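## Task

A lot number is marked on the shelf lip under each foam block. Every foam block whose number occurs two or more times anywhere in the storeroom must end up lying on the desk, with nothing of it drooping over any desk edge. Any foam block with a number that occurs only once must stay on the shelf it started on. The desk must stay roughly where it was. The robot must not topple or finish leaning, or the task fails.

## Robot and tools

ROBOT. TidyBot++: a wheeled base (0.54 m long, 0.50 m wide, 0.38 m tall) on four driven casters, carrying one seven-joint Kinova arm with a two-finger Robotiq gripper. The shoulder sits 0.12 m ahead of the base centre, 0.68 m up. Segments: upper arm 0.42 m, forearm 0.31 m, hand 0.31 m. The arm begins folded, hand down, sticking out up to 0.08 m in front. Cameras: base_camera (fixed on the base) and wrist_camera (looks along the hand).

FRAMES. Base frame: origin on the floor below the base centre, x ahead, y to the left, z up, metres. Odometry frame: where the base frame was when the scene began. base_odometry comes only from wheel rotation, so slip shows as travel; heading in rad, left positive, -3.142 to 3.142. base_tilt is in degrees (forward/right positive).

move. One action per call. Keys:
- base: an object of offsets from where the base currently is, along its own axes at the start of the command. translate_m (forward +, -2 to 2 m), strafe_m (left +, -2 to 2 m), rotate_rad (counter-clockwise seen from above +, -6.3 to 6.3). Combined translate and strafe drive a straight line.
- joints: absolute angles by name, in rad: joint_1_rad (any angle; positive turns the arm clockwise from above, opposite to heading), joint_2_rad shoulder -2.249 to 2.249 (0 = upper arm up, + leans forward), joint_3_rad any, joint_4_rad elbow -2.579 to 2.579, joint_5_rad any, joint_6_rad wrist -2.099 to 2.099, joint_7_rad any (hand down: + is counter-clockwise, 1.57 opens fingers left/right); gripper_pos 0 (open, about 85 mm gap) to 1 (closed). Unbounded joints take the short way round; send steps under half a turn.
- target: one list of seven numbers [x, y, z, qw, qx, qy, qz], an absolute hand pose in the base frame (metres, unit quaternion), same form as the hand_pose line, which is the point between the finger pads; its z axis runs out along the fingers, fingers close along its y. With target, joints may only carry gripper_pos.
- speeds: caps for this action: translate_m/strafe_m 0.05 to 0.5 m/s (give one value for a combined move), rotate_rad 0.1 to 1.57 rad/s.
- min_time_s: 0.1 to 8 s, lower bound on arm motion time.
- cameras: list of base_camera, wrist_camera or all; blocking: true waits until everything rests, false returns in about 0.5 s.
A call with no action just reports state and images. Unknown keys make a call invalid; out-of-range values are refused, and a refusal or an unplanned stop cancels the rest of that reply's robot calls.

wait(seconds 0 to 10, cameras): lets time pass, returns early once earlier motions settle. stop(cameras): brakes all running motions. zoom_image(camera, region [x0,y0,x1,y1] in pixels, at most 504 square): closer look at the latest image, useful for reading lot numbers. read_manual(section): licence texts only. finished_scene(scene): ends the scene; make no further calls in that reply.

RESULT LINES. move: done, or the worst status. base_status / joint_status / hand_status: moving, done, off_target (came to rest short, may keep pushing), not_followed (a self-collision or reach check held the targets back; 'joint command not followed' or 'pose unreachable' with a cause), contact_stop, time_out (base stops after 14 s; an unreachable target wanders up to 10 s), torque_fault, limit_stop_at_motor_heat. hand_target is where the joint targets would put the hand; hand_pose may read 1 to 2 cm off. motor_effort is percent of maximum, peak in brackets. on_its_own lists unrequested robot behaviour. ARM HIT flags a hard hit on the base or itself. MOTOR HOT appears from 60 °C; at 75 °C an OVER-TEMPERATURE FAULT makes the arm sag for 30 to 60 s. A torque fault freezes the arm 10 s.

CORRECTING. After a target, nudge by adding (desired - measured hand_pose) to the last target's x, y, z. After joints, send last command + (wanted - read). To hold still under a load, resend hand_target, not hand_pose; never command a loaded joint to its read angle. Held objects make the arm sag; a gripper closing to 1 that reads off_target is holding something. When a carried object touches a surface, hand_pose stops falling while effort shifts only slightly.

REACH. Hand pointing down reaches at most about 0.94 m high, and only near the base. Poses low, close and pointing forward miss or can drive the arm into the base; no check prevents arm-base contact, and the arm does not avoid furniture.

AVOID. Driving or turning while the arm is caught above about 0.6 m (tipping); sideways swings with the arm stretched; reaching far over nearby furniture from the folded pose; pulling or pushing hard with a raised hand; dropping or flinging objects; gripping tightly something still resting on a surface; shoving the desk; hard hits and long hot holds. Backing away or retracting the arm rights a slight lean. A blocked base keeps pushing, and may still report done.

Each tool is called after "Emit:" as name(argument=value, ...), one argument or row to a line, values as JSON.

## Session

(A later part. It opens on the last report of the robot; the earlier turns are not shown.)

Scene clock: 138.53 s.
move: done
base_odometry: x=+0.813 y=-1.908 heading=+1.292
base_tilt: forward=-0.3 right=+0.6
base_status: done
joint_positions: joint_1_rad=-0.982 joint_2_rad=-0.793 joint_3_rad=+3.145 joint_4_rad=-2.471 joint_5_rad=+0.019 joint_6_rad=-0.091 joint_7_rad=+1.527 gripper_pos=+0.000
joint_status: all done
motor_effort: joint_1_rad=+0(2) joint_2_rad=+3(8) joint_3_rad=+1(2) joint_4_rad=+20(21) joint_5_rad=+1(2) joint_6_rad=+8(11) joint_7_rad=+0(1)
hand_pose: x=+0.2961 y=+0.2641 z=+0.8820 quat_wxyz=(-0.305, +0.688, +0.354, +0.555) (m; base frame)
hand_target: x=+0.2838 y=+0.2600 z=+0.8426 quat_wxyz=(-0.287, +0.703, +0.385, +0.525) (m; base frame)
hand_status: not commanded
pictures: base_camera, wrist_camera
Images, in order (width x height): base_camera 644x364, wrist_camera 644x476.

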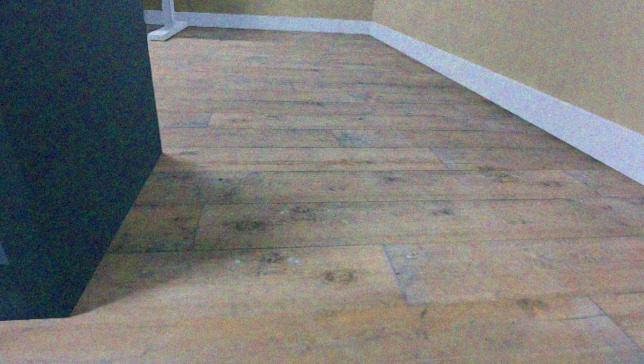

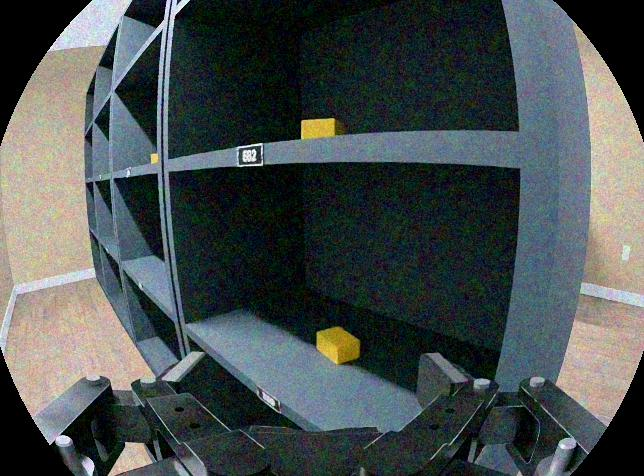

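Emit:
move(
  base={"strafe_m": 0.33},
  joints={"joint_1_rad": -0.7, "joint_6_rad": -0.3},
  cameras=["wrist_camera"],
)

Emit:
zoom_image(
  camera="wrist_camera",
  region=[120, 80, 420, 420],
)

Scene clock: 140.97 s.
move: done
base_odometry: x=+0.495 y=-1.818 heading=+1.293
base_tilt: forward=-0.4 right=+0.6
base_status: done
joint_positions: joint_1_rad=-0.716 joint_2_rad=-0.793 joint_3_rad=+3.145 joint_4_rad=-2.471 joint_5_rad=+0.019 joint_6_rad=-0.243 joint_7_rad=+1.527 gripper_pos=+0.000
joint_status: all done
motor_effort: joint_1_rad=+0(2) joint_2_rad=+4(6) joint_3_rad=+1(2) joint_4_rad=+19(20) joint_5_rad=+1(1) joint_6_rad=+9(10) joint_7_rad=+0(1)
hand_pose: x=+0.3500 y=+0.1994 z=+0.8366 quat_wxyz=(-0.206, +0.772, +0.275, +0.535) (m; base frame)
hand_target: x=+0.3406 y=+0.1890 z=+0.7990 quat_wxyz=(-0.184, +0.793, +0.290, +0.504) (m; base frame)
hand_status: not commanded
pictures: wrist_camera
Images, in order (width x height): wrist_camera 644x476.

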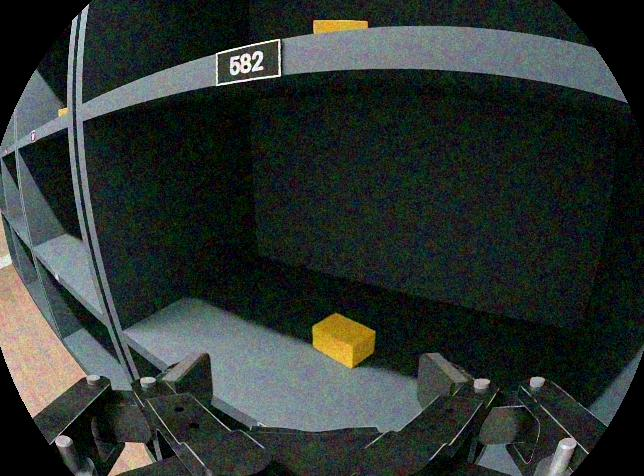

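Scaled by 1.482.

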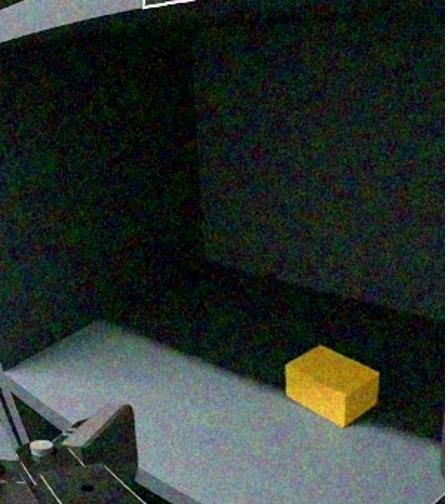

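Emit:
move(
  joints={"joint_1_rad": -0.6, "joint_6_rad": -0.85},
  cameras=["wrist_camera"],
)

Scene clock: 144.53 s.
move: done
base_odometry: x=+0.495 y=-1.818 heading=+1.293
base_tilt: forward=-0.4 right=+0.6
base_status: not commanded
joint_positions: joint_1_rad=-0.616 joint_2_rad=-0.793 joint_3_rad=+3.145 joint_4_rad=-2.476 joint_5_rad=+0.019 joint_6_rad=-0.794 joint_7_rad=+1.527 gripper_pos=+0.000
joint_status: all done
motor_effort: joint_1_rad=+0(2) joint_2_rad=+5(6) joint_3_rad=+1(1) joint_4_rad=+17(20) joint_5_rad=+1(1) joint_6_rad=+6(9) joint_7_rad=+0(1)
hand_pose: x=+0.2879 y=+0.1155 z=+0.6968 quat_wxyz=(-0.098, +0.906, +0.269, +0.311) (m; base frame)
hand_target: x=+0.2671 y=+0.1032 z=+0.6712 quat_wxyz=(-0.084, +0.915, +0.283, +0.274) (m; base frame)
hand_status: not commanded
pictures: wrist_camera
Images, in order (width x height): wrist_camera 644x476.

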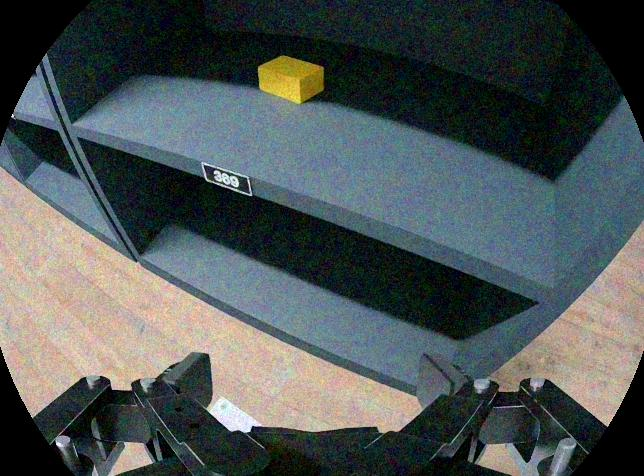

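Emit:
zoom_image(
  camera="wrist_camera",
  region=[195, 150, 265, 205],
)

Scaled by 7.200.

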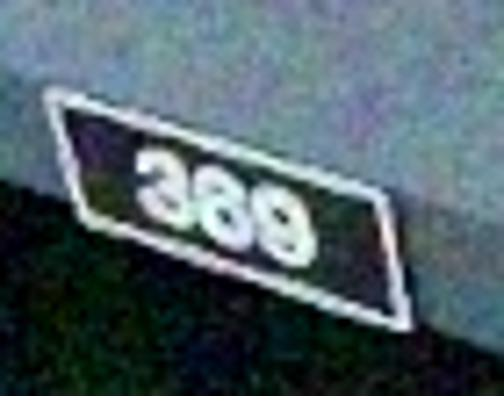

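Emit:
move(
  base={"strafe_m": 0.60},
  joints={"joint_1_rad": -0.85, "joint_6_rad": -0.3},
  cameras=["wrist_camera"],
)

Scene clock: 147.53 s.
move: done
base_odometry: x=-0.082 y=-1.653 heading=+1.293
base_tilt: forward=-0.3 right=+0.6
base_status: done
joint_positions: joint_1_rad=-0.833 joint_2_rad=-0.793 joint_3_rad=+3.145 joint_4_rad=-2.476 joint_5_rad=+0.019 joint_6_rad=-0.364 joint_7_rad=+1.527 gripper_pos=+0.000
joint_status: all done
motor_effort: joint_1_rad=+0(1) joint_2_rad=+4(7) joint_3_rad=+1(1) joint_4_rad=+19(20) joint_5_rad=+1(1) joint_6_rad=+8(9) joint_7_rad=+0(1)
hand_pose: x=+0.3147 y=+0.2128 z=+0.7990 quat_wxyz=(-0.214, +0.787, +0.332, +0.474) (m; base frame)
hand_target: x=+0.3098 y=+0.2200 z=+0.7990 quat_wxyz=(-0.221, +0.769, +0.348, +0.488) (m; base frame)
hand_status: not commanded
pictures: wrist_camera
Images, in order (width x height): wrist_camera 644x476.

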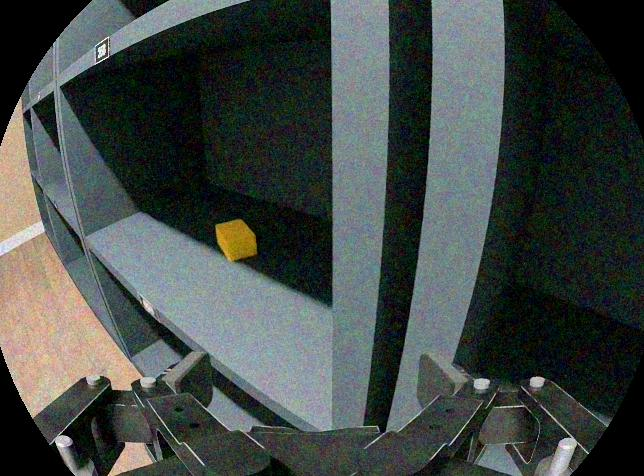

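Emit:
move(
  base={"strafe_m": 0.42},
  joints={"joint_1_rad": -0.8, "joint_6_rad": -0.3},
  cameras=["wrist_camera"],
)

Scene clock: 149.87 s.
move: done
base_odometry: x=-0.486 y=-1.538 heading=+1.293
base_tilt: forward=-0.4 right=+0.6
base_status: done
joint_positions: joint_1_rad=-0.809 joint_2_rad=-0.793 joint_3_rad=+3.145 joint_4_rad=-2.476 joint_5_rad=+0.019 joint_6_rad=-0.362 joint_7_rad=+1.527 gripper_pos=+0.000
joint_status: all done
motor_effort: joint_1_rad=+0(1) joint_2_rad=+4(6) joint_3_rad=+1(2) joint_4_rad=+19(20) joint_5_rad=+1(1) joint_6_rad=+8(9) joint_7_rad=+0(0)
hand_pose: x=+0.3199 y=+0.2083 z=+0.7996 quat_wxyz=(-0.209, +0.790, +0.323, +0.477) (m; base frame)
hand_target: x=+0.3206 y=+0.2102 z=+0.7990 quat_wxyz=(-0.209, +0.777, +0.329, +0.494) (m; base frame)
hand_status: not commanded
pictures: wrist_camera
Images, in order (width x height): wrist_camera 644x476.

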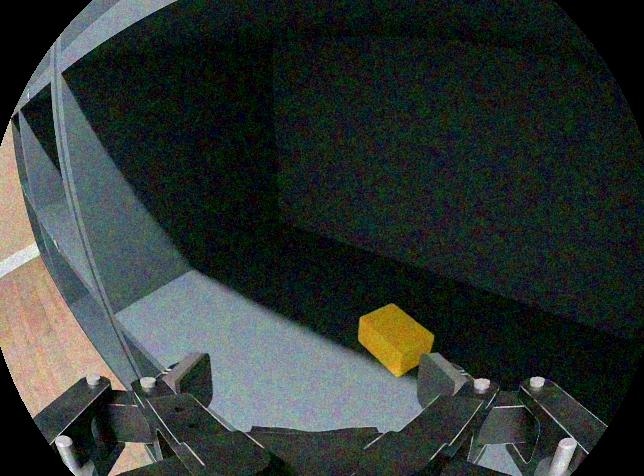

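Emit:
move(
  joints={"joint_1_rad": -0.6, "joint_6_rad": 0.1},
  cameras=["wrist_camera"],
)

Emit:
move(
  joints={"joint_1_rad": -0.5, "joint_6_rad": -0.8},
  cameras=["wrist_camera"],
)

Scene clock: 151.63 s.
move: done
base_odometry: x=-0.486 y=-1.538 heading=+1.293
base_tilt: forward=-0.4 right=+0.6
base_status: not commanded
joint_positions: joint_1_rad=-0.618 joint_2_rad=-0.793 joint_3_rad=+3.145 joint_4_rad=-2.476 joint_5_rad=+0.019 joint_6_rad=+0.032 joint_7_rad=+1.527 gripper_pos=+0.000
joint_status: all done
motor_effort: joint_1_rad=-1(1) joint_2_rad=+4(4) joint_3_rad=+1(1) joint_4_rad=+19(20) joint_5_rad=+1(1) joint_6_rad=+9(11) joint_7_rad=+0(1)
hand_pose: x=+0.3820 y=+0.1871 z=+0.9167 quat_wxyz=(-0.214, +0.703, +0.213, +0.643) (m; base frame)
hand_target: x=+0.3824 y=+0.1826 z=+0.9191 quat_wxyz=(-0.205, +0.688, +0.214, +0.662) (m; base frame)
hand_status: not commanded
pictures: wrist_camera
Images, in order (width x height): wrist_camera 644x476.

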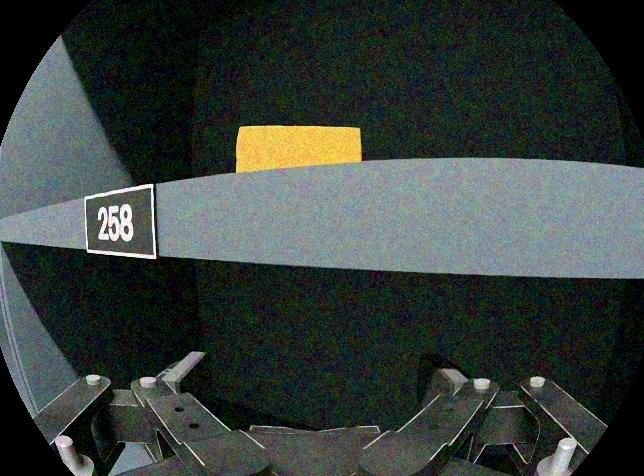

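Scene clock: 153.20 s.
move: done
base_odometry: x=-0.486 y=-1.538 heading=+1.293
base_tilt: forward=-0.4 right=+0.6
base_status: not commanded
joint_positions: joint_1_rad=-0.517 joint_2_rad=-0.793 joint_3_rad=+3.145 joint_4_rad=-2.481 joint_5_rad=+0.019 joint_6_rad=-0.750 joint_7_rad=+1.527 gripper_pos=+0.000
joint_status: all done
motor_effort: joint_1_rad=+0(1) joint_2_rad=+5(6) joint_3_rad=+1(1) joint_4_rad=+18(20) joint_5_rad=+1(1) joint_6_rad=+6(9) joint_7_rad=+0(1)
hand_pose: x=+0.3065 y=+0.1028 z=+0.7030 quat_wxyz=(-0.088, +0.912, +0.223, +0.333) (m; base frame)
hand_target: x=+0.2879 y=+0.0940 z=+0.6801 quat_wxyz=(-0.077, +0.921, +0.235, +0.301) (m; base frame)
hand_status: not commanded
pictures: wrist_camera
Images, in order (width x height): wrist_camera 644x476.

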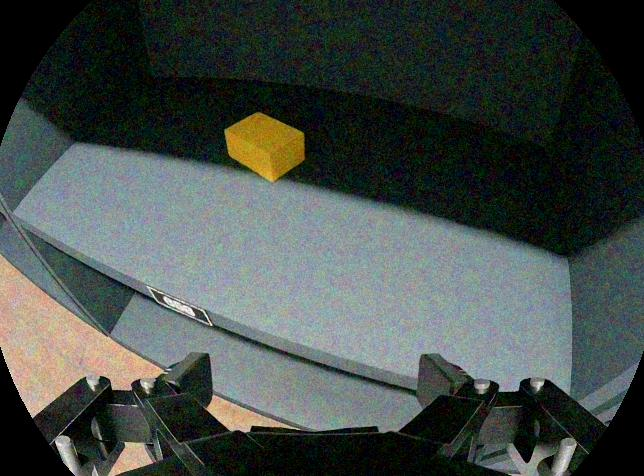

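Emit:
zoom_image(
  camera="wrist_camera",
  region=[140, 275, 220, 335],
)

Scaled by 6.300.

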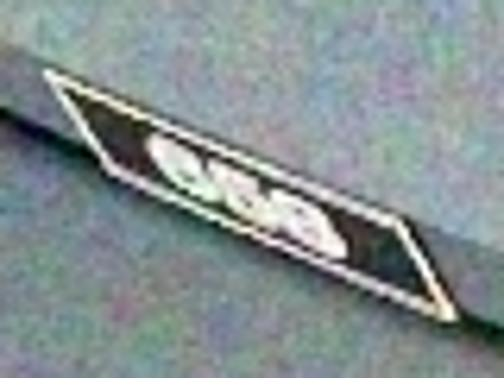

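Emit:
move(
  base={"strafe_m": 0.25, "translate_m": -0.04},
  joints={"joint_1_rad": -0.35, "joint_6_rad": -0.65},
  cameras=["wrist_camera"],
)

Scene clock: 156.40 s.
move: done
base_odometry: x=-0.737 y=-1.508 heading=+1.293
base_tilt: forward=-0.4 right=+0.6
base_status: done
joint_positions: joint_1_rad=-0.368 joint_2_rad=-0.793 joint_3_rad=+3.145 joint_4_rad=-2.481 joint_5_rad=+0.019 joint_6_rad=-0.703 joint_7_rad=+1.527 gripper_pos=+0.000
joint_status: all done
motor_effort: joint_1_rad=+0(2) joint_2_rad=+5(7) joint_3_rad=+1(1) joint_4_rad=+18(19) joint_5_rad=+1(1) joint_6_rad=+6(8) joint_7_rad=+0(1)
hand_pose: x=+0.3299 y=+0.0779 z=+0.7129 quat_wxyz=(-0.067, +0.918, +0.153, +0.361) (m; base frame)
hand_target: x=+0.3333 y=+0.0800 z=+0.7104 quat_wxyz=(-0.066, +0.910, +0.161, +0.375) (m; base frame)
hand_status: not commanded
pictures: wrist_camera
Images, in order (width x height): wrist_camera 644x476.

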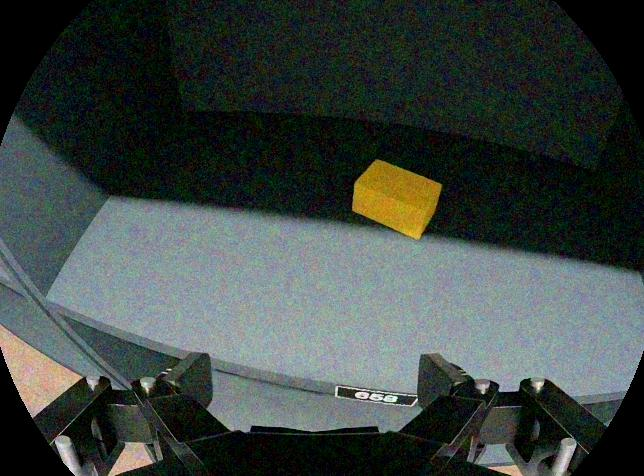

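Emit:
zoom_image(
  camera="wrist_camera",
  region=[325, 370, 435, 420],
)

Emit:
move(
  joints={"joint_1_rad": -0.35, "joint_6_rad": -1.0},
  cameras=["wrist_camera"],
)

Emit:
zoom_image(
  camera="wrist_camera",
  region=[270, 160, 450, 290],
)

Scaled by 4.582.

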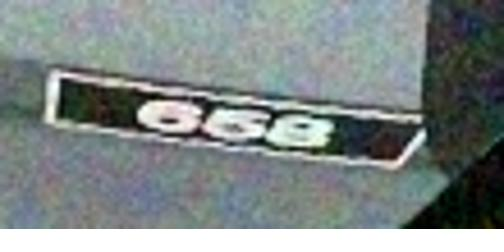

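Scene clock: 157.37 s.
move: done
base_odometry: x=-0.737 y=-1.508 heading=+1.293
base_tilt: forward=-0.4 right=+0.6
base_status: not commanded
joint_positions: joint_1_rad=-0.368 joint_2_rad=-0.793 joint_3_rad=+3.145 joint_4_rad=-2.487 joint_5_rad=+0.019 joint_6_rad=-0.978 joint_7_rad=+1.527 gripper_pos=+0.000
joint_status: all done
motor_effort: joint_1_rad=-1(1) joint_2_rad=+6(7) joint_3_rad=+1(1) joint_4_rad=+18(19) joint_5_rad=+1(1) joint_6_rad=+4(7) joint_7_rad=+0(1)
hand_pose: x=+0.2633 y=+0.0514 z=+0.6610 quat_wxyz=(-0.040, +0.959, +0.159, +0.230) (m; base frame)
hand_target: x=+0.2497 y=+0.0493 z=+0.6486 quat_wxyz=(-0.037, +0.962, +0.170, +0.211) (m; base frame)
hand_status: not commanded
pictures: wrist_camera
Images, in order (width x height): wrist_camera 644x476.

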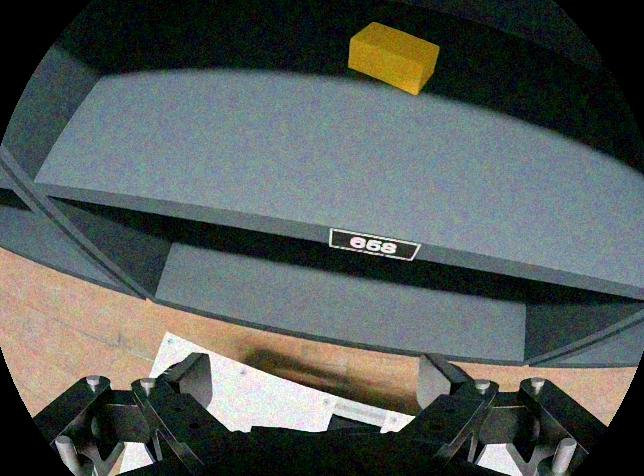

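Scaled by 2.800.

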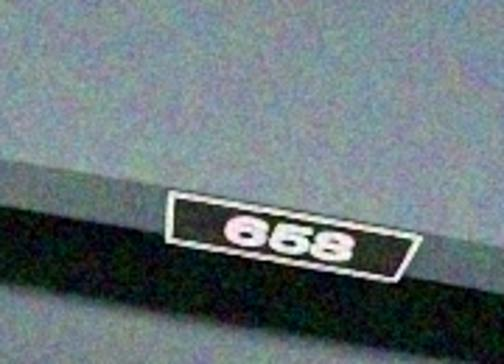

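Emit:
move(
  base={"strafe_m": 0.93},
  cameras=["wrist_camera"],
)

Emit:
move(
  joints={"joint_1_rad": -0.6, "joint_6_rad": 0.0},
  cameras=["wrist_camera"],
)

Scene clock: 160.87 s.
move: done
base_odometry: x=-1.632 y=-1.253 heading=+1.293
base_tilt: forward=-0.4 right=+0.6
base_status: done
joint_positions: joint_1_rad=-0.366 joint_2_rad=-0.793 joint_3_rad=+3.145 joint_4_rad=-2.487 joint_5_rad=+0.019 joint_6_rad=-0.978 joint_7_rad=+1.527 gripper_pos=+0.000
joint_status: not commanded
motor_effort: joint_1_rad=+0(1) joint_2_rad=+6(7) joint_3_rad=+1(1) joint_4_rad=+17(18) joint_5_rad=+1(2) joint_6_rad=+4(5) joint_7_rad=+0(1)
hand_pose: x=+0.2634 y=+0.0512 z=+0.6610 quat_wxyz=(-0.039, +0.960, +0.158, +0.230) (m; base frame)
hand_target: x=+0.2497 y=+0.0493 z=+0.6486 quat_wxyz=(-0.037, +0.962, +0.170, +0.211) (m; base frame)
hand_status: not commanded
pictures: wrist_camera
Images, in order (width x height): wrist_camera 644x476.

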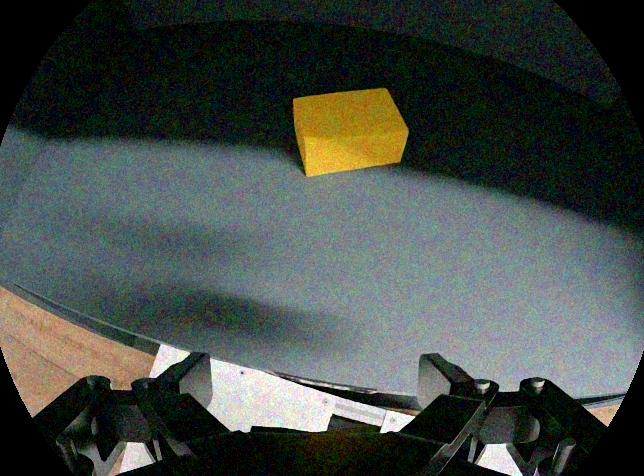

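Scene clock: 162.63 s.
move: done
base_odometry: x=-1.632 y=-1.253 heading=+1.293
base_tilt: forward=-0.4 right=+0.6
base_status: not commanded
joint_positions: joint_1_rad=-0.578 joint_2_rad=-0.790 joint_3_rad=+3.145 joint_4_rad=-2.509 joint_5_rad=+0.019 joint_6_rad=-0.114 joint_7_rad=+1.528 gripper_pos=+0.000
joint_status: all done
motor_effort: joint_1_rad=-1(2) joint_2_rad=+0(6) joint_3_rad=+0(2) joint_4_rad=+28(31) joint_5_rad=+1(1) joint_6_rad=+15(15) joint_7_rad=+0(1)
hand_pose: x=+0.3813 y=+0.1703 z=+0.8509 quat_wxyz=(-0.180, +0.764, +0.215, +0.582) (m; base frame)
hand_target: x=+0.3802 y=+0.1810 z=+0.8881 quat_wxyz=(-0.194, +0.721, +0.223, +0.627) (m; base frame)
hand_status: not commanded
pictures: wrist_camera
Images, in order (width x height): wrist_camera 644x476.

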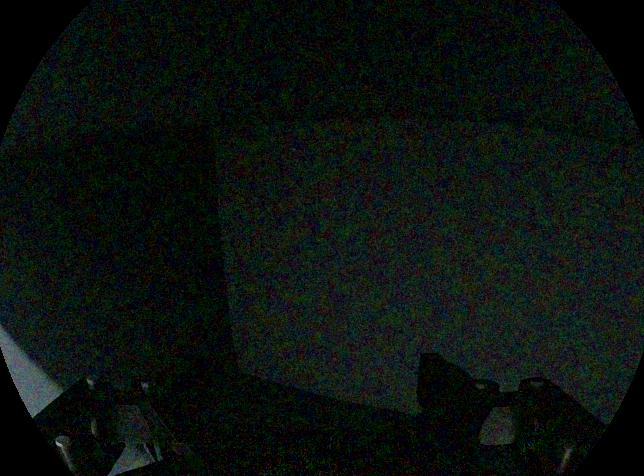

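Emit:
move(
  joints={"joint_1_rad": -0.35, "joint_6_rad": -1.0},
  cameras=["all"],
)

Scene clock: 166.07 s.
move: done
base_odometry: x=-1.632 y=-1.253 heading=+1.293
base_tilt: forward=-0.4 right=+0.6
base_status: not commanded
joint_positions: joint_1_rad=-0.367 joint_2_rad=-0.796 joint_3_rad=+3.145 joint_4_rad=-2.495 joint_5_rad=+0.019 joint_6_rad=-0.944 joint_7_rad=+1.528 gripper_pos=+0.000
joint_status: all done
motor_effort: joint_1_rad=-1(3) joint_2_rad=+6(7) joint_3_rad=+1(1) joint_4_rad=+18(28) joint_5_rad=+1(1) joint_6_rad=+4(15) joint_7_rad=+0(1)
hand_pose: x=+0.2698 y=+0.0539 z=+0.6626 quat_wxyz=(-0.042, +0.956, +0.158, +0.243) (m; base frame)
hand_target: x=+0.2497 y=+0.0493 z=+0.6486 quat_wxyz=(-0.037, +0.962, +0.170, +0.211) (m; base frame)
hand_status: not commanded
pictures: base_camera, wrist_camera
Images, in order (width x height): base_camera 644x364, wrist_camera 644x476.

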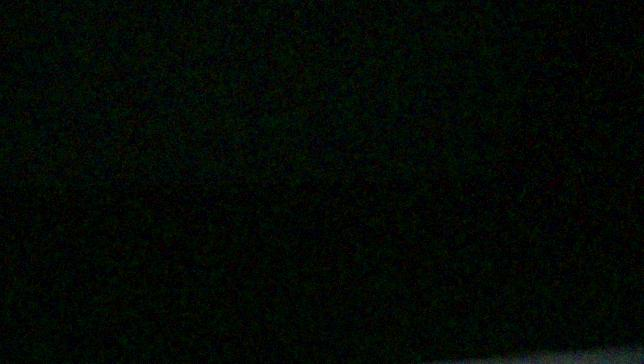

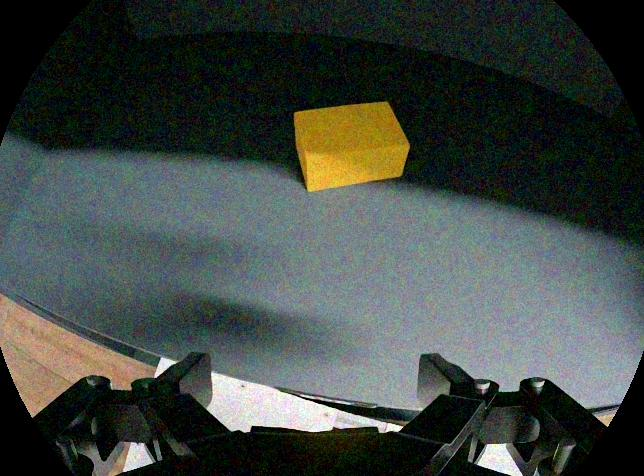

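Emit:
move(
  base={"translate_m": -0.28},
  speeds={"translate_m": 0.2},
)

Emit:
move(
  base={"rotate_rad": 0.117},
  cameras=["all"],
)

Scene clock: 168.50 s.
move: done
base_odometry: x=-1.709 y=-1.522 heading=+1.293
base_tilt: forward=-0.3 right=+0.6
base_status: done
joint_positions: joint_1_rad=-0.367 joint_2_rad=-0.795 joint_3_rad=+3.145 joint_4_rad=-2.495 joint_5_rad=+0.019 joint_6_rad=-0.950 joint_7_rad=+1.528 gripper_pos=+0.000
joint_status: not commanded
motor_effort: joint_1_rad=-1(1) joint_2_rad=+7(7) joint_3_rad=+1(1) joint_4_rad=+17(18) joint_5_rad=+1(1) joint_6_rad=+4(6) joint_7_rad=+0(1)
hand_pose: x=+0.2681 y=+0.0532 z=+0.6615 quat_wxyz=(-0.042, +0.957, +0.158, +0.240) (m; base frame)
hand_target: x=+0.2497 y=+0.0493 z=+0.6486 quat_wxyz=(-0.037, +0.962, +0.170, +0.211) (m; base frame)
hand_status: not commanded
pictures: none

Scene clock: 169.37 s.
move: done
base_odometry: x=-1.709 y=-1.523 heading=+1.410
base_tilt: forward=-0.3 right=+0.6
base_status: done
joint_positions: joint_1_rad=-0.366 joint_2_rad=-0.795 joint_3_rad=+3.145 joint_4_rad=-2.495 joint_5_rad=+0.019 joint_6_rad=-0.950 joint_7_rad=+1.528 gripper_pos=+0.000
joint_status: not commanded
motor_effort: joint_1_rad=+0(1) joint_2_rad=+6(7) joint_3_rad=+1(1) joint_4_rad=+17(18) joint_5_rad=+1(1) joint_6_rad=+4(5) joint_7_rad=+0(1)
hand_pose: x=+0.2681 y=+0.0530 z=+0.6615 quat_wxyz=(-0.042, +0.957, +0.158, +0.240) (m; base frame)
hand_target: x=+0.2497 y=+0.0493 z=+0.6486 quat_wxyz=(-0.037, +0.962, +0.170, +0.211) (m; base frame)
hand_status: not commanded
pictures: base_camera, wrist_camera
Images, in order (width x height): base_camera 644x364, wrist_camera 644x476.

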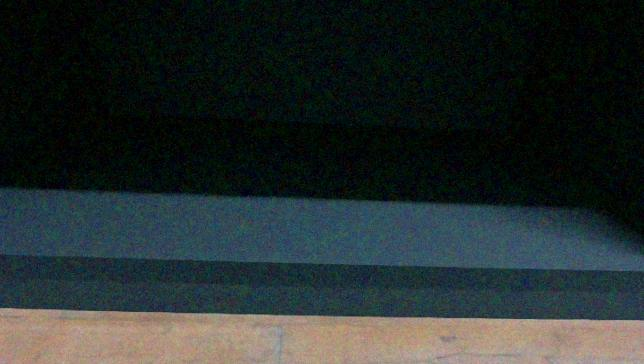

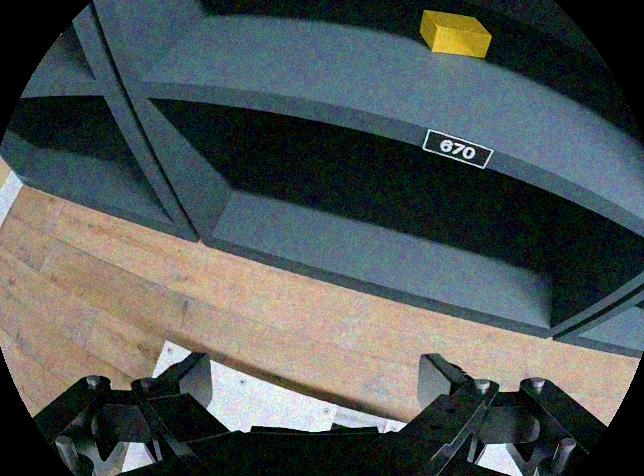

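Emit:
zoom_image(
  camera="wrist_camera",
  region=[410, 110, 510, 180],
)

Emit:
move(
  base={"strafe_m": -0.1},
  joints={"joint_1_rad": -0.3, "joint_6_rad": 0.05},
  cameras=["wrist_camera"],
)

Scaled by 5.040.

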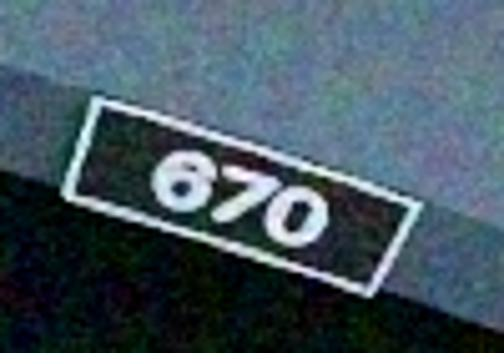

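Scene clock: 171.33 s.
move: done
base_odometry: x=-1.610 y=-1.539 heading=+1.412
base_tilt: forward=-0.3 right=+0.6
base_status: done
joint_positions: joint_1_rad=-0.319 joint_2_rad=-0.795 joint_3_rad=+3.145 joint_4_rad=-2.495 joint_5_rad=+0.019 joint_6_rad=-0.013 joint_7_rad=+1.528 gripper_pos=+0.000
joint_status: all done
motor_effort: joint_1_rad=+0(2) joint_2_rad=+4(8) joint_3_rad=+1(1) joint_4_rad=+20(20) joint_5_rad=+1(2) joint_6_rad=+9(10) joint_7_rad=+0(1)
hand_pose: x=+0.4224 y=+0.1001 z=+0.8919 quat_wxyz=(-0.112, +0.747, +0.109, +0.646) (m; base frame)
hand_target: x=+0.4237 y=+0.0963 z=+0.9036 quat_wxyz=(-0.101, +0.730, +0.111, +0.667) (m; base frame)
hand_status: not commanded
pictures: wrist_camera
Images, in order (width x height): wrist_camera 644x476.

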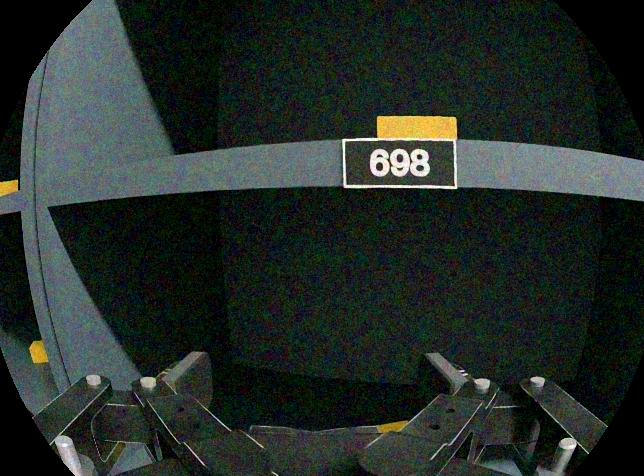

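Emit:
move(
  base={"strafe_m": 0.92, "rotate_rad": -0.019},
  joints={"joint_1_rad": -0.35, "joint_6_rad": -1.0},
  cameras=["all"],
)

Scene clock: 174.90 s.
move: done
base_odometry: x=-2.519 y=-1.393 heading=+1.392
base_tilt: forward=-0.4 right=+0.6
base_status: done
joint_positions: joint_1_rad=-0.334 joint_2_rad=-0.795 joint_3_rad=+3.145 joint_4_rad=-2.495 joint_5_rad=+0.019 joint_6_rad=-0.949 joint_7_rad=+1.528 gripper_pos=+0.000
joint_status: all done
motor_effort: joint_1_rad=+0(2) joint_2_rad=+6(7) joint_3_rad=+1(2) joint_4_rad=+17(20) joint_5_rad=+1(2) joint_6_rad=+5(9) joint_7_rad=+0(1)
hand_pose: x=+0.2699 y=+0.0484 z=+0.6617 quat_wxyz=(-0.038, +0.959, +0.143, +0.241) (m; base frame)
hand_target: x=+0.2497 y=+0.0493 z=+0.6486 quat_wxyz=(-0.037, +0.962, +0.170, +0.211) (m; base frame)
hand_status: not commanded
pictures: base_camera, wrist_camera
Images, in order (width x height): base_camera 644x364, wrist_camera 644x476.

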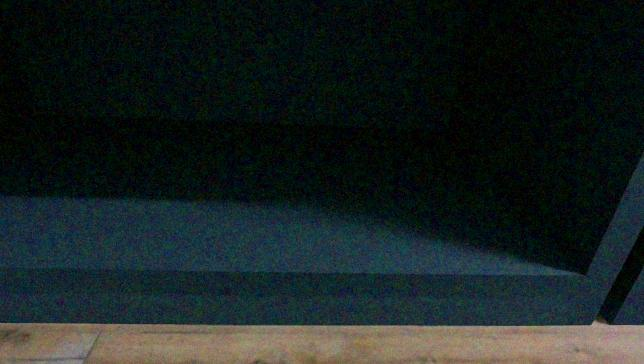

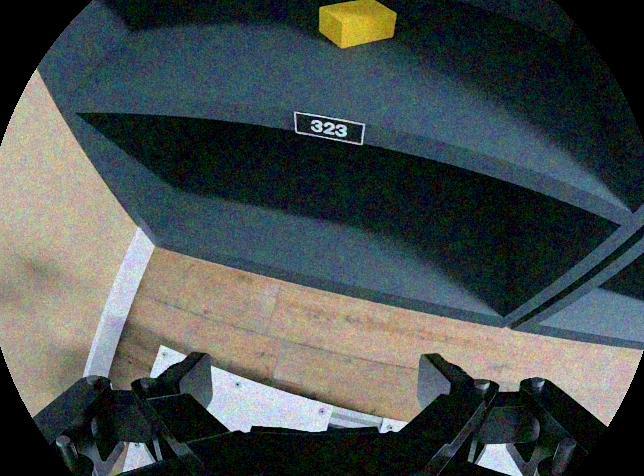

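Emit:
move(
  joints={"joint_1_rad": -0.35, "joint_6_rad": 0.05},
  cameras=["wrist_camera"],
)

Scene clock: 176.83 s.
move: done
base_odometry: x=-2.519 y=-1.393 heading=+1.392
base_tilt: forward=-0.4 right=+0.6
base_status: not commanded
joint_positions: joint_1_rad=-0.334 joint_2_rad=-0.795 joint_3_rad=+3.145 joint_4_rad=-2.495 joint_5_rad=+0.019 joint_6_rad=-0.013 joint_7_rad=+1.528 gripper_pos=+0.000
joint_status: all done
motor_effort: joint_1_rad=-1(1) joint_2_rad=+4(7) joint_3_rad=+1(1) joint_4_rad=+19(20) joint_5_rad=+1(1) joint_6_rad=+9(9) joint_7_rad=+0(1)
hand_pose: x=+0.4208 y=+0.1048 z=+0.8920 quat_wxyz=(-0.117, +0.747, +0.115, +0.645) (m; base frame)
hand_target: x=+0.4185 y=+0.1114 z=+0.9036 quat_wxyz=(-0.118, +0.727, +0.129, +0.665) (m; base frame)
hand_status: not commanded
pictures: wrist_camera
Images, in order (width x height): wrist_camera 644x476.

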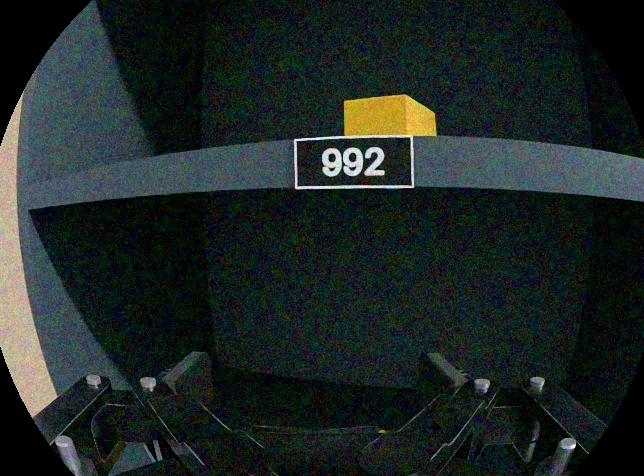

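Emit:
move(
  base={"strafe_m": -0.83, "translate_m": -0.06},
  joints={"joint_1_rad": 0, "joint_6_rad": 1.4},
  cameras=["base_camera"],
)

Emit:
move(
  joints={"joint_1_rad": 0, "joint_2_rad": -0.07, "joint_3_rad": 3.14, "joint_4_rad": -1.13, "joint_5_rad": 0.03, "joint_6_rad": -1.15, "joint_7_rad": 1.57},
  cameras=["all"],
)

Scene clock: 180.73 s.
move: done
base_odometry: x=-1.712 y=-1.600 heading=+1.391
base_tilt: forward=-0.4 right=+0.6
base_status: done
joint_positions: joint_1_rad=-0.018 joint_2_rad=-0.795 joint_3_rad=+3.145 joint_4_rad=-2.495 joint_5_rad=+0.019 joint_6_rad=+1.343 joint_7_rad=+1.528 gripper_pos=+0.000
joint_status: all done
motor_effort: joint_1_rad=-1(2) joint_2_rad=+6(8) joint_3_rad=+1(3) joint_4_rad=+16(21) joint_5_rad=+1(1) joint_6_rad=+3(11) joint_7_rad=+0(1)
hand_pose: x=+0.2390 y=+0.0078 z=+1.2275 quat_wxyz=(-0.029, +0.178, +0.006, +0.984) (m; base frame)
hand_target: x=+0.2234 y=+0.0021 z=+1.2278 quat_wxyz=(-0.001, +0.154, +0.001, +0.988) (m; base frame)
hand_status: not commanded
pictures: base_camera
Images, in order (width x height): base_camera 644x364.

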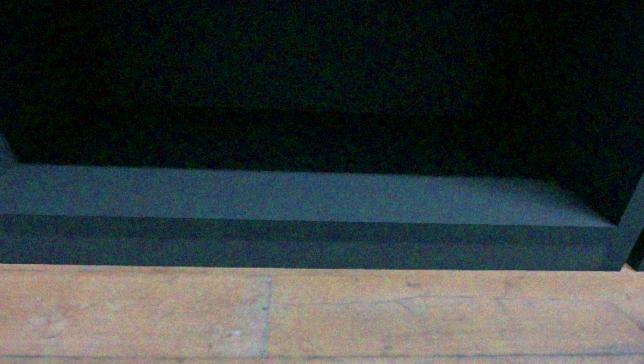

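Scene clock: 184.20 s.
move: done
base_odometry: x=-1.712 y=-1.600 heading=+1.391
base_tilt: forward=-0.3 right=+0.6
base_status: not commanded
joint_positions: joint_1_rad=-0.018 joint_2_rad=-0.099 joint_3_rad=+3.145 joint_4_rad=-1.159 joint_5_rad=+0.019 joint_6_rad=-1.092 joint_7_rad=+1.528 gripper_pos=+0.000
joint_status: all done
motor_effort: joint_1_rad=+0(2) joint_2_rad=-13(14) joint_3_rad=+0(1) joint_4_rad=+16(20) joint_5_rad=+1(2) joint_6_rad=+8(10) joint_7_rad=+0(2)
hand_pose: x=+0.6120 y=+0.0031 z=+1.0832 quat_wxyz=(-0.004, +0.880, -0.013, +0.475) (m; base frame)
hand_target: x=+0.6136 y=-0.0063 z=+1.0696 quat_wxyz=(+0.014, +0.893, +0.000, +0.449) (m; base frame)
hand_status: not commanded
pictures: base_camera, wrist_camera
Images, in order (width x height): base_camera 644x364, wrist_camera 644x476.

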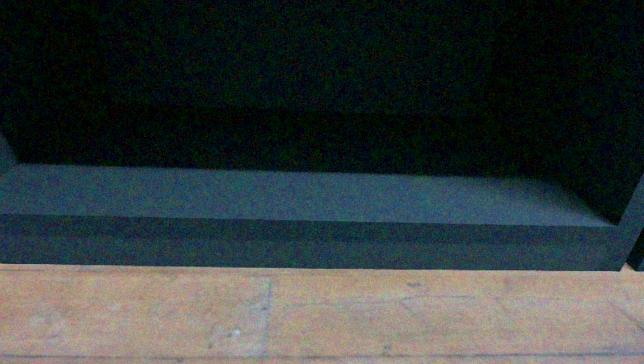

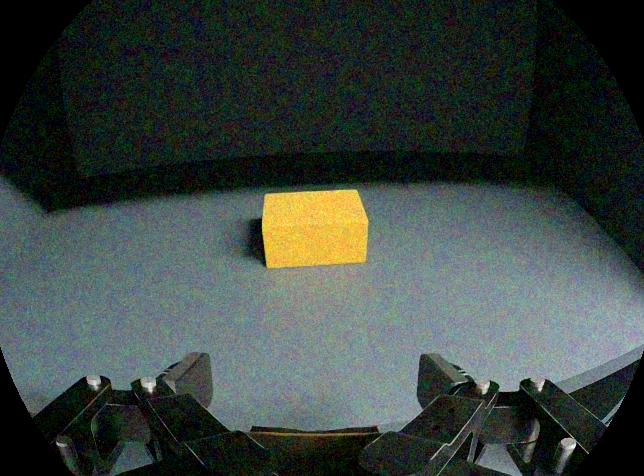

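Emit:
move(
  joints={"joint_1_rad": 0, "joint_2_rad": 0.15, "joint_3_rad": 3.14, "joint_4_rad": -0.80, "joint_5_rad": 0.96, "joint_6_rad": -1.71, "joint_7_rad": 0.65},
  min_time_s=2,
  cameras=["wrist_camera"],
)

Scene clock: 191.80 s.
move: done
base_odometry: x=-1.712 y=-1.600 heading=+1.391
base_tilt: forward=-0.3 right=+0.6
base_status: not commanded
joint_positions: joint_1_rad=-0.016 joint_2_rad=+0.116 joint_3_rad=+3.145 joint_4_rad=-0.826 joint_5_rad=+0.885 joint_6_rad=-1.655 joint_7_rad=+0.694 gripper_pos=+0.000
joint_status: all done
motor_effort: joint_1_rad=+0(2) joint_2_rad=-16(18) joint_3_rad=+0(2) joint_4_rad=+14(17) joint_5_rad=+6(7) joint_6_rad=+5(8) joint_7_rad=+0(1)
hand_pose: x=+0.5195 y=-0.2336 z=+1.1101 quat_wxyz=(+0.258, +0.728, -0.500, +0.392) (m; base frame)
hand_target: x=+0.5058 y=-0.2508 z=+1.1115 quat_wxyz=(+0.290, +0.696, -0.536, +0.380) (m; base frame)
hand_status: not commanded
pictures: wrist_camera
Images, in order (width x height): wrist_camera 644x476.

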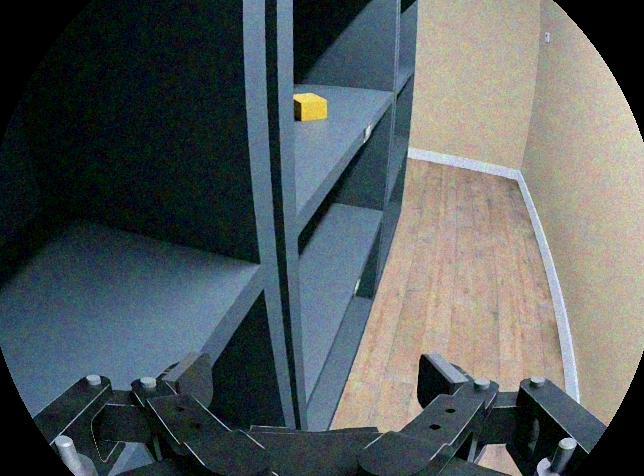

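Emit:
move(
  base={"translate_m": 0.19, "strafe_m": 0.321},
  joints={"joint_5_rad": 1.02, "joint_7_rad": 0.6},
  speeds={"translate_m": 0.2},
  cameras=["all"],
)

Scene clock: 194.90 s.
move: done
base_odometry: x=-1.994 y=-1.355 heading=+1.391
base_tilt: forward=-0.3 right=+0.6
base_status: done
joint_positions: joint_1_rad=-0.008 joint_2_rad=+0.125 joint_3_rad=+3.144 joint_4_rad=-0.823 joint_5_rad=+0.960 joint_6_rad=-1.658 joint_7_rad=+0.634 gripper_pos=+0.000
joint_status: all done
motor_effort: joint_1_rad=+0(2) joint_2_rad=-16(19) joint_3_rad=+1(2) joint_4_rad=+14(14) joint_5_rad=+7(8) joint_6_rad=+5(6) joint_7_rad=+0(1)
hand_pose: x=+0.5100 y=-0.2506 z=+1.1223 quat_wxyz=(+0.280, +0.692, -0.528, +0.406) (m; base frame)
hand_target: x=+0.4969 y=-0.2610 z=+1.1241 quat_wxyz=(+0.304, +0.666, -0.555, +0.396) (m; base frame)
hand_status: not commanded
pictures: base_camera, wrist_camera
Images, in order (width x height): base_camera 644x364, wrist_camera 644x476.

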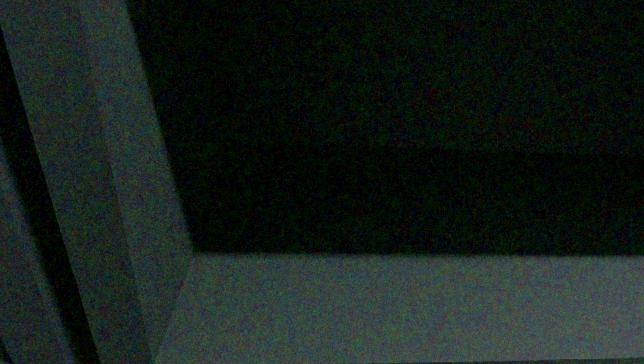

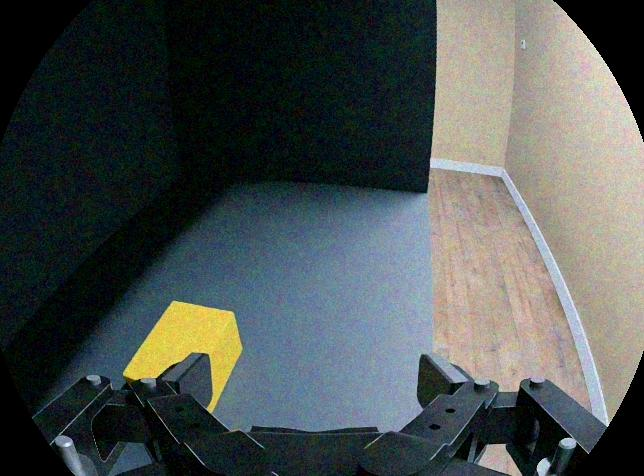

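Emit:
move(
  base={"translate_m": 0.013, "strafe_m": 0.03},
)

Emit:
move(
  joints={"joint_1_rad": 0, "joint_2_rad": 0.29, "joint_3_rad": 3.14, "joint_4_rad": -0.88, "joint_5_rad": 1.0, "joint_6_rad": -1.58, "joint_7_rad": 0.48},
  min_time_s=1.5,
  cameras=["all"],
)

Scene clock: 196.63 s.
move: done
base_odometry: x=-2.021 y=-1.337 heading=+1.391
base_tilt: forward=-0.3 right=+0.6
base_status: done
joint_positions: joint_1_rad=-0.006 joint_2_rad=+0.129 joint_3_rad=+3.142 joint_4_rad=-0.823 joint_5_rad=+0.961 joint_6_rad=-1.659 joint_7_rad=+0.634 gripper_pos=+0.000
joint_status: not commanded
motor_effort: joint_1_rad=-1(2) joint_2_rad=-17(19) joint_3_rad=+1(3) joint_4_rad=+13(14) joint_5_rad=+7(8) joint_6_rad=+6(6) joint_7_rad=+0(1)
hand_pose: x=+0.5117 y=-0.2504 z=+1.1208 quat_wxyz=(+0.280, +0.693, -0.527, +0.404) (m; base frame)
hand_target: x=+0.4969 y=-0.2610 z=+1.1241 quat_wxyz=(+0.304, +0.666, -0.555, +0.396) (m; base frame)
hand_status: not commanded
pictures: none

Scene clock: 198.50 s.
move: done
base_odometry: x=-2.021 y=-1.337 heading=+1.391
base_tilt: forward=-0.3 right=+0.6
base_status: not commanded
joint_positions: joint_1_rad=-0.006 joint_2_rad=+0.257 joint_3_rad=+3.142 joint_4_rad=-0.845 joint_5_rad=+0.961 joint_6_rad=-1.635 joint_7_rad=+0.524 gripper_pos=+0.000
joint_status: all done
motor_effort: joint_1_rad=+0(2) joint_2_rad=-22(24) joint_3_rad=+1(2) joint_4_rad=+14(15) joint_5_rad=+7(9) joint_6_rad=+3(7) joint_7_rad=+0(1)
hand_pose: x=+0.5706 y=-0.2504 z=+1.0629 quat_wxyz=(+0.296, +0.693, -0.538, +0.378) (m; base frame)
hand_target: x=+0.5922 y=-0.2602 z=+1.0513 quat_wxyz=(+0.312, +0.686, -0.530, +0.390) (m; base frame)
hand_status: not commanded
pictures: base_camera, wrist_camera
Images, in order (width x height): base_camera 644x364, wrist_camera 644x476.

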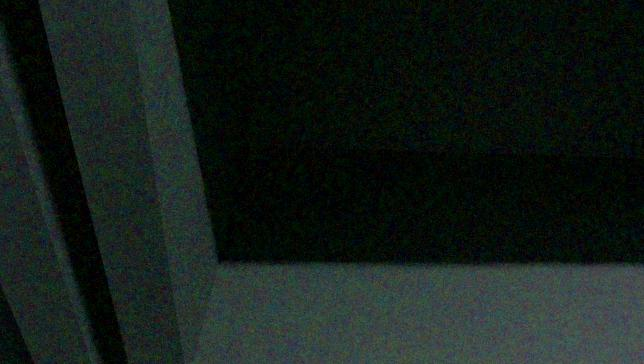

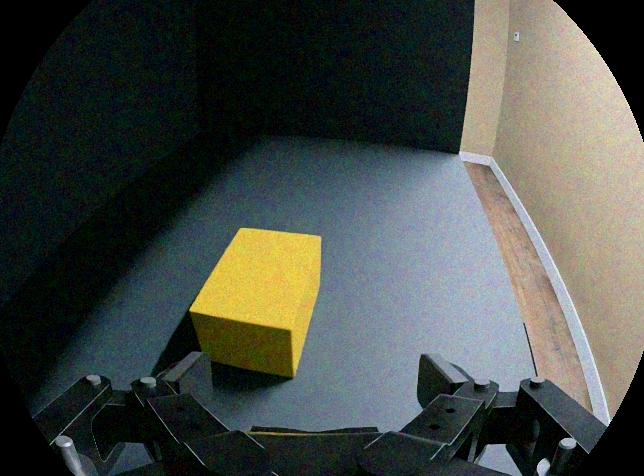

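Emit:
move(
  joints={"joint_1_rad": 0, "joint_2_rad": 0.33, "joint_3_rad": 3.14, "joint_4_rad": -0.925, "joint_5_rad": 1.0, "joint_6_rad": -1.52, "joint_7_rad": 0.44},
  min_time_s=1,
  cameras=["wrist_camera"],
)

Scene clock: 200.50 s.
move: done
base_odometry: x=-2.021 y=-1.337 heading=+1.391
base_tilt: forward=-0.3 right=+0.6
base_status: not commanded
joint_positions: joint_1_rad=-0.006 joint_2_rad=+0.291 joint_3_rad=+3.142 joint_4_rad=-0.888 joint_5_rad=+0.961 joint_6_rad=-1.578 joint_7_rad=+0.484 gripper_pos=+0.000
joint_status: all done
motor_effort: joint_1_rad=+0(1) joint_2_rad=-23(24) joint_3_rad=+1(2) joint_4_rad=+15(15) joint_5_rad=+8(9) joint_6_rad=+4(5) joint_7_rad=+0(1)
hand_pose: x=+0.5982 y=-0.2508 z=+1.0388 quat_wxyz=(+0.299, +0.699, -0.526, +0.380) (m; base frame)
hand_target: x=+0.6218 y=-0.2598 z=+1.0223 quat_wxyz=(+0.315, +0.695, -0.515, +0.390) (m; base frame)
hand_status: not commanded
pictures: wrist_camera
Images, in order (width x height): wrist_camera 644x476.

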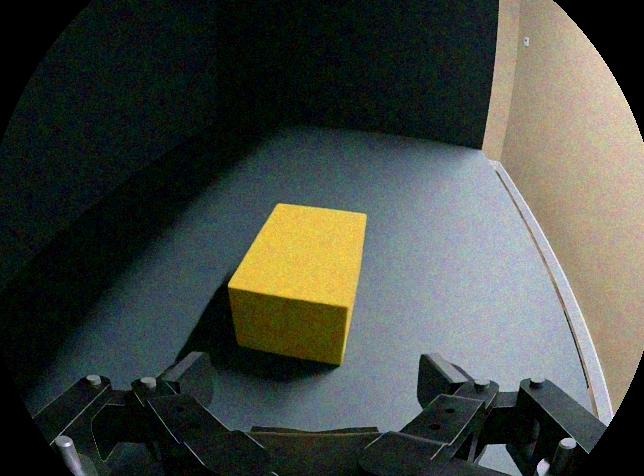

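Emit:
move(
  base={"translate_m": 0.009},
  joints={"joint_2_rad": 0.348, "joint_4_rad": -0.935},
  min_time_s=0.6,
  cameras=["wrist_camera"],
)

Scene clock: 202.00 s.
move: done
base_odometry: x=-2.020 y=-1.328 heading=+1.391
base_tilt: forward=-0.3 right=+0.6
base_status: done
joint_positions: joint_1_rad=-0.006 joint_2_rad=+0.311 joint_3_rad=+3.142 joint_4_rad=-0.899 joint_5_rad=+0.961 joint_6_rad=-1.574 joint_7_rad=+0.483 gripper_pos=+0.000
joint_status: all done
motor_effort: joint_1_rad=-1(1) joint_2_rad=-24(26) joint_3_rad=+1(2) joint_4_rad=+15(16) joint_5_rad=+8(8) joint_6_rad=+4(4) joint_7_rad=+0(1)
hand_pose: x=+0.6057 y=-0.2508 z=+1.0255 quat_wxyz=(+0.306, +0.705, -0.521, +0.371) (m; base frame)
hand_target: x=+0.6272 y=-0.2598 z=+1.0096 quat_wxyz=(+0.322, +0.701, -0.511, +0.380) (m; base frame)
hand_status: not commanded
pictures: wrist_camera
Images, in order (width x height): wrist_camera 644x476.

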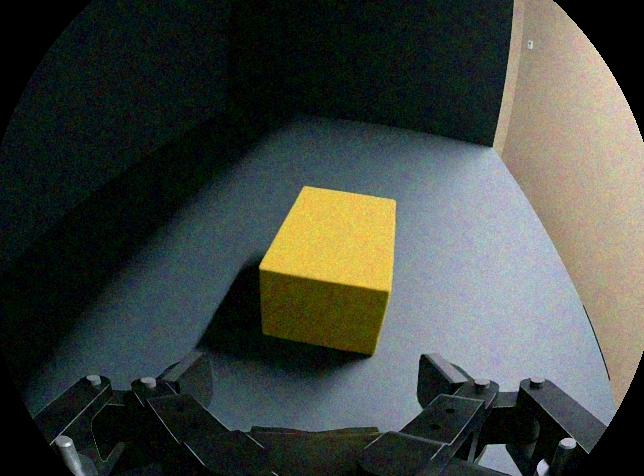

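Emit:
move(
  base={"translate_m": -0.010},
  cameras=["wrist_camera"],
)

Scene clock: 203.03 s.
move: done
base_odometry: x=-2.022 y=-1.338 heading=+1.391
base_tilt: forward=-0.3 right=+0.6
base_status: done
joint_positions: joint_1_rad=-0.006 joint_2_rad=+0.316 joint_3_rad=+3.142 joint_4_rad=-0.899 joint_5_rad=+0.961 joint_6_rad=-1.573 joint_7_rad=+0.483 gripper_pos=+0.000
joint_status: not commanded
motor_effort: joint_1_rad=+0(2) joint_2_rad=-25(26) joint_3_rad=+1(2) joint_4_rad=+15(17) joint_5_rad=+8(8) joint_6_rad=+3(5) joint_7_rad=+0(1)
hand_pose: x=+0.6076 y=-0.2508 z=+1.0234 quat_wxyz=(+0.307, +0.706, -0.520, +0.370) (m; base frame)
hand_target: x=+0.6272 y=-0.2598 z=+1.0096 quat_wxyz=(+0.322, +0.701, -0.511, +0.380) (m; base frame)
hand_status: not commanded
pictures: wrist_camera
Images, in order (width x height): wrist_camera 644x476.

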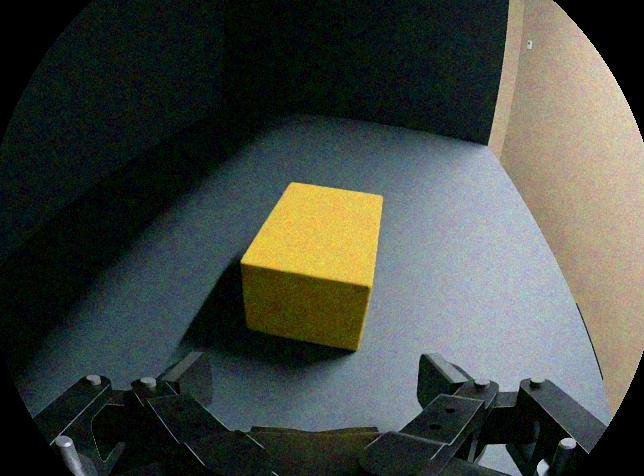

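Emit:
move(
  base={"translate_m": 0.0185, "strafe_m": -0.074},
  speeds={"translate_m": 0.08},
  cameras=["wrist_camera"],
)

Scene clock: 205.13 s.
move: done
base_odometry: x=-1.945 y=-1.333 heading=+1.391
base_tilt: forward=-0.3 right=+0.6
base_status: done
joint_positions: joint_1_rad=-0.005 joint_2_rad=+0.316 joint_3_rad=+3.142 joint_4_rad=-0.900 joint_5_rad=+0.961 joint_6_rad=-1.573 joint_7_rad=+0.483 gripper_pos=+0.000
joint_status: not commanded
motor_effort: joint_1_rad=-1(2) joint_2_rad=-24(26) joint_3_rad=+1(2) joint_4_rad=+15(15) joint_5_rad=+8(9) joint_6_rad=+3(4) joint_7_rad=+0(1)
hand_pose: x=+0.6072 y=-0.2516 z=+1.0234 quat_wxyz=(+0.308, +0.706, -0.520, +0.369) (m; base frame)
hand_target: x=+0.6272 y=-0.2598 z=+1.0096 quat_wxyz=(+0.322, +0.701, -0.511, +0.380) (m; base frame)
hand_status: not commanded
pictures: wrist_camera
Images, in order (width x height): wrist_camera 644x476.

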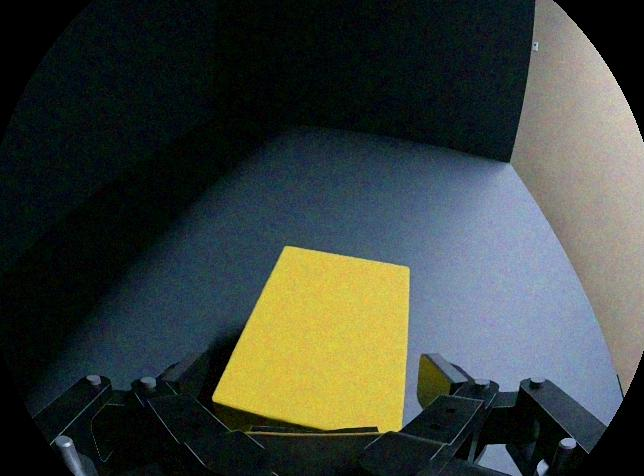

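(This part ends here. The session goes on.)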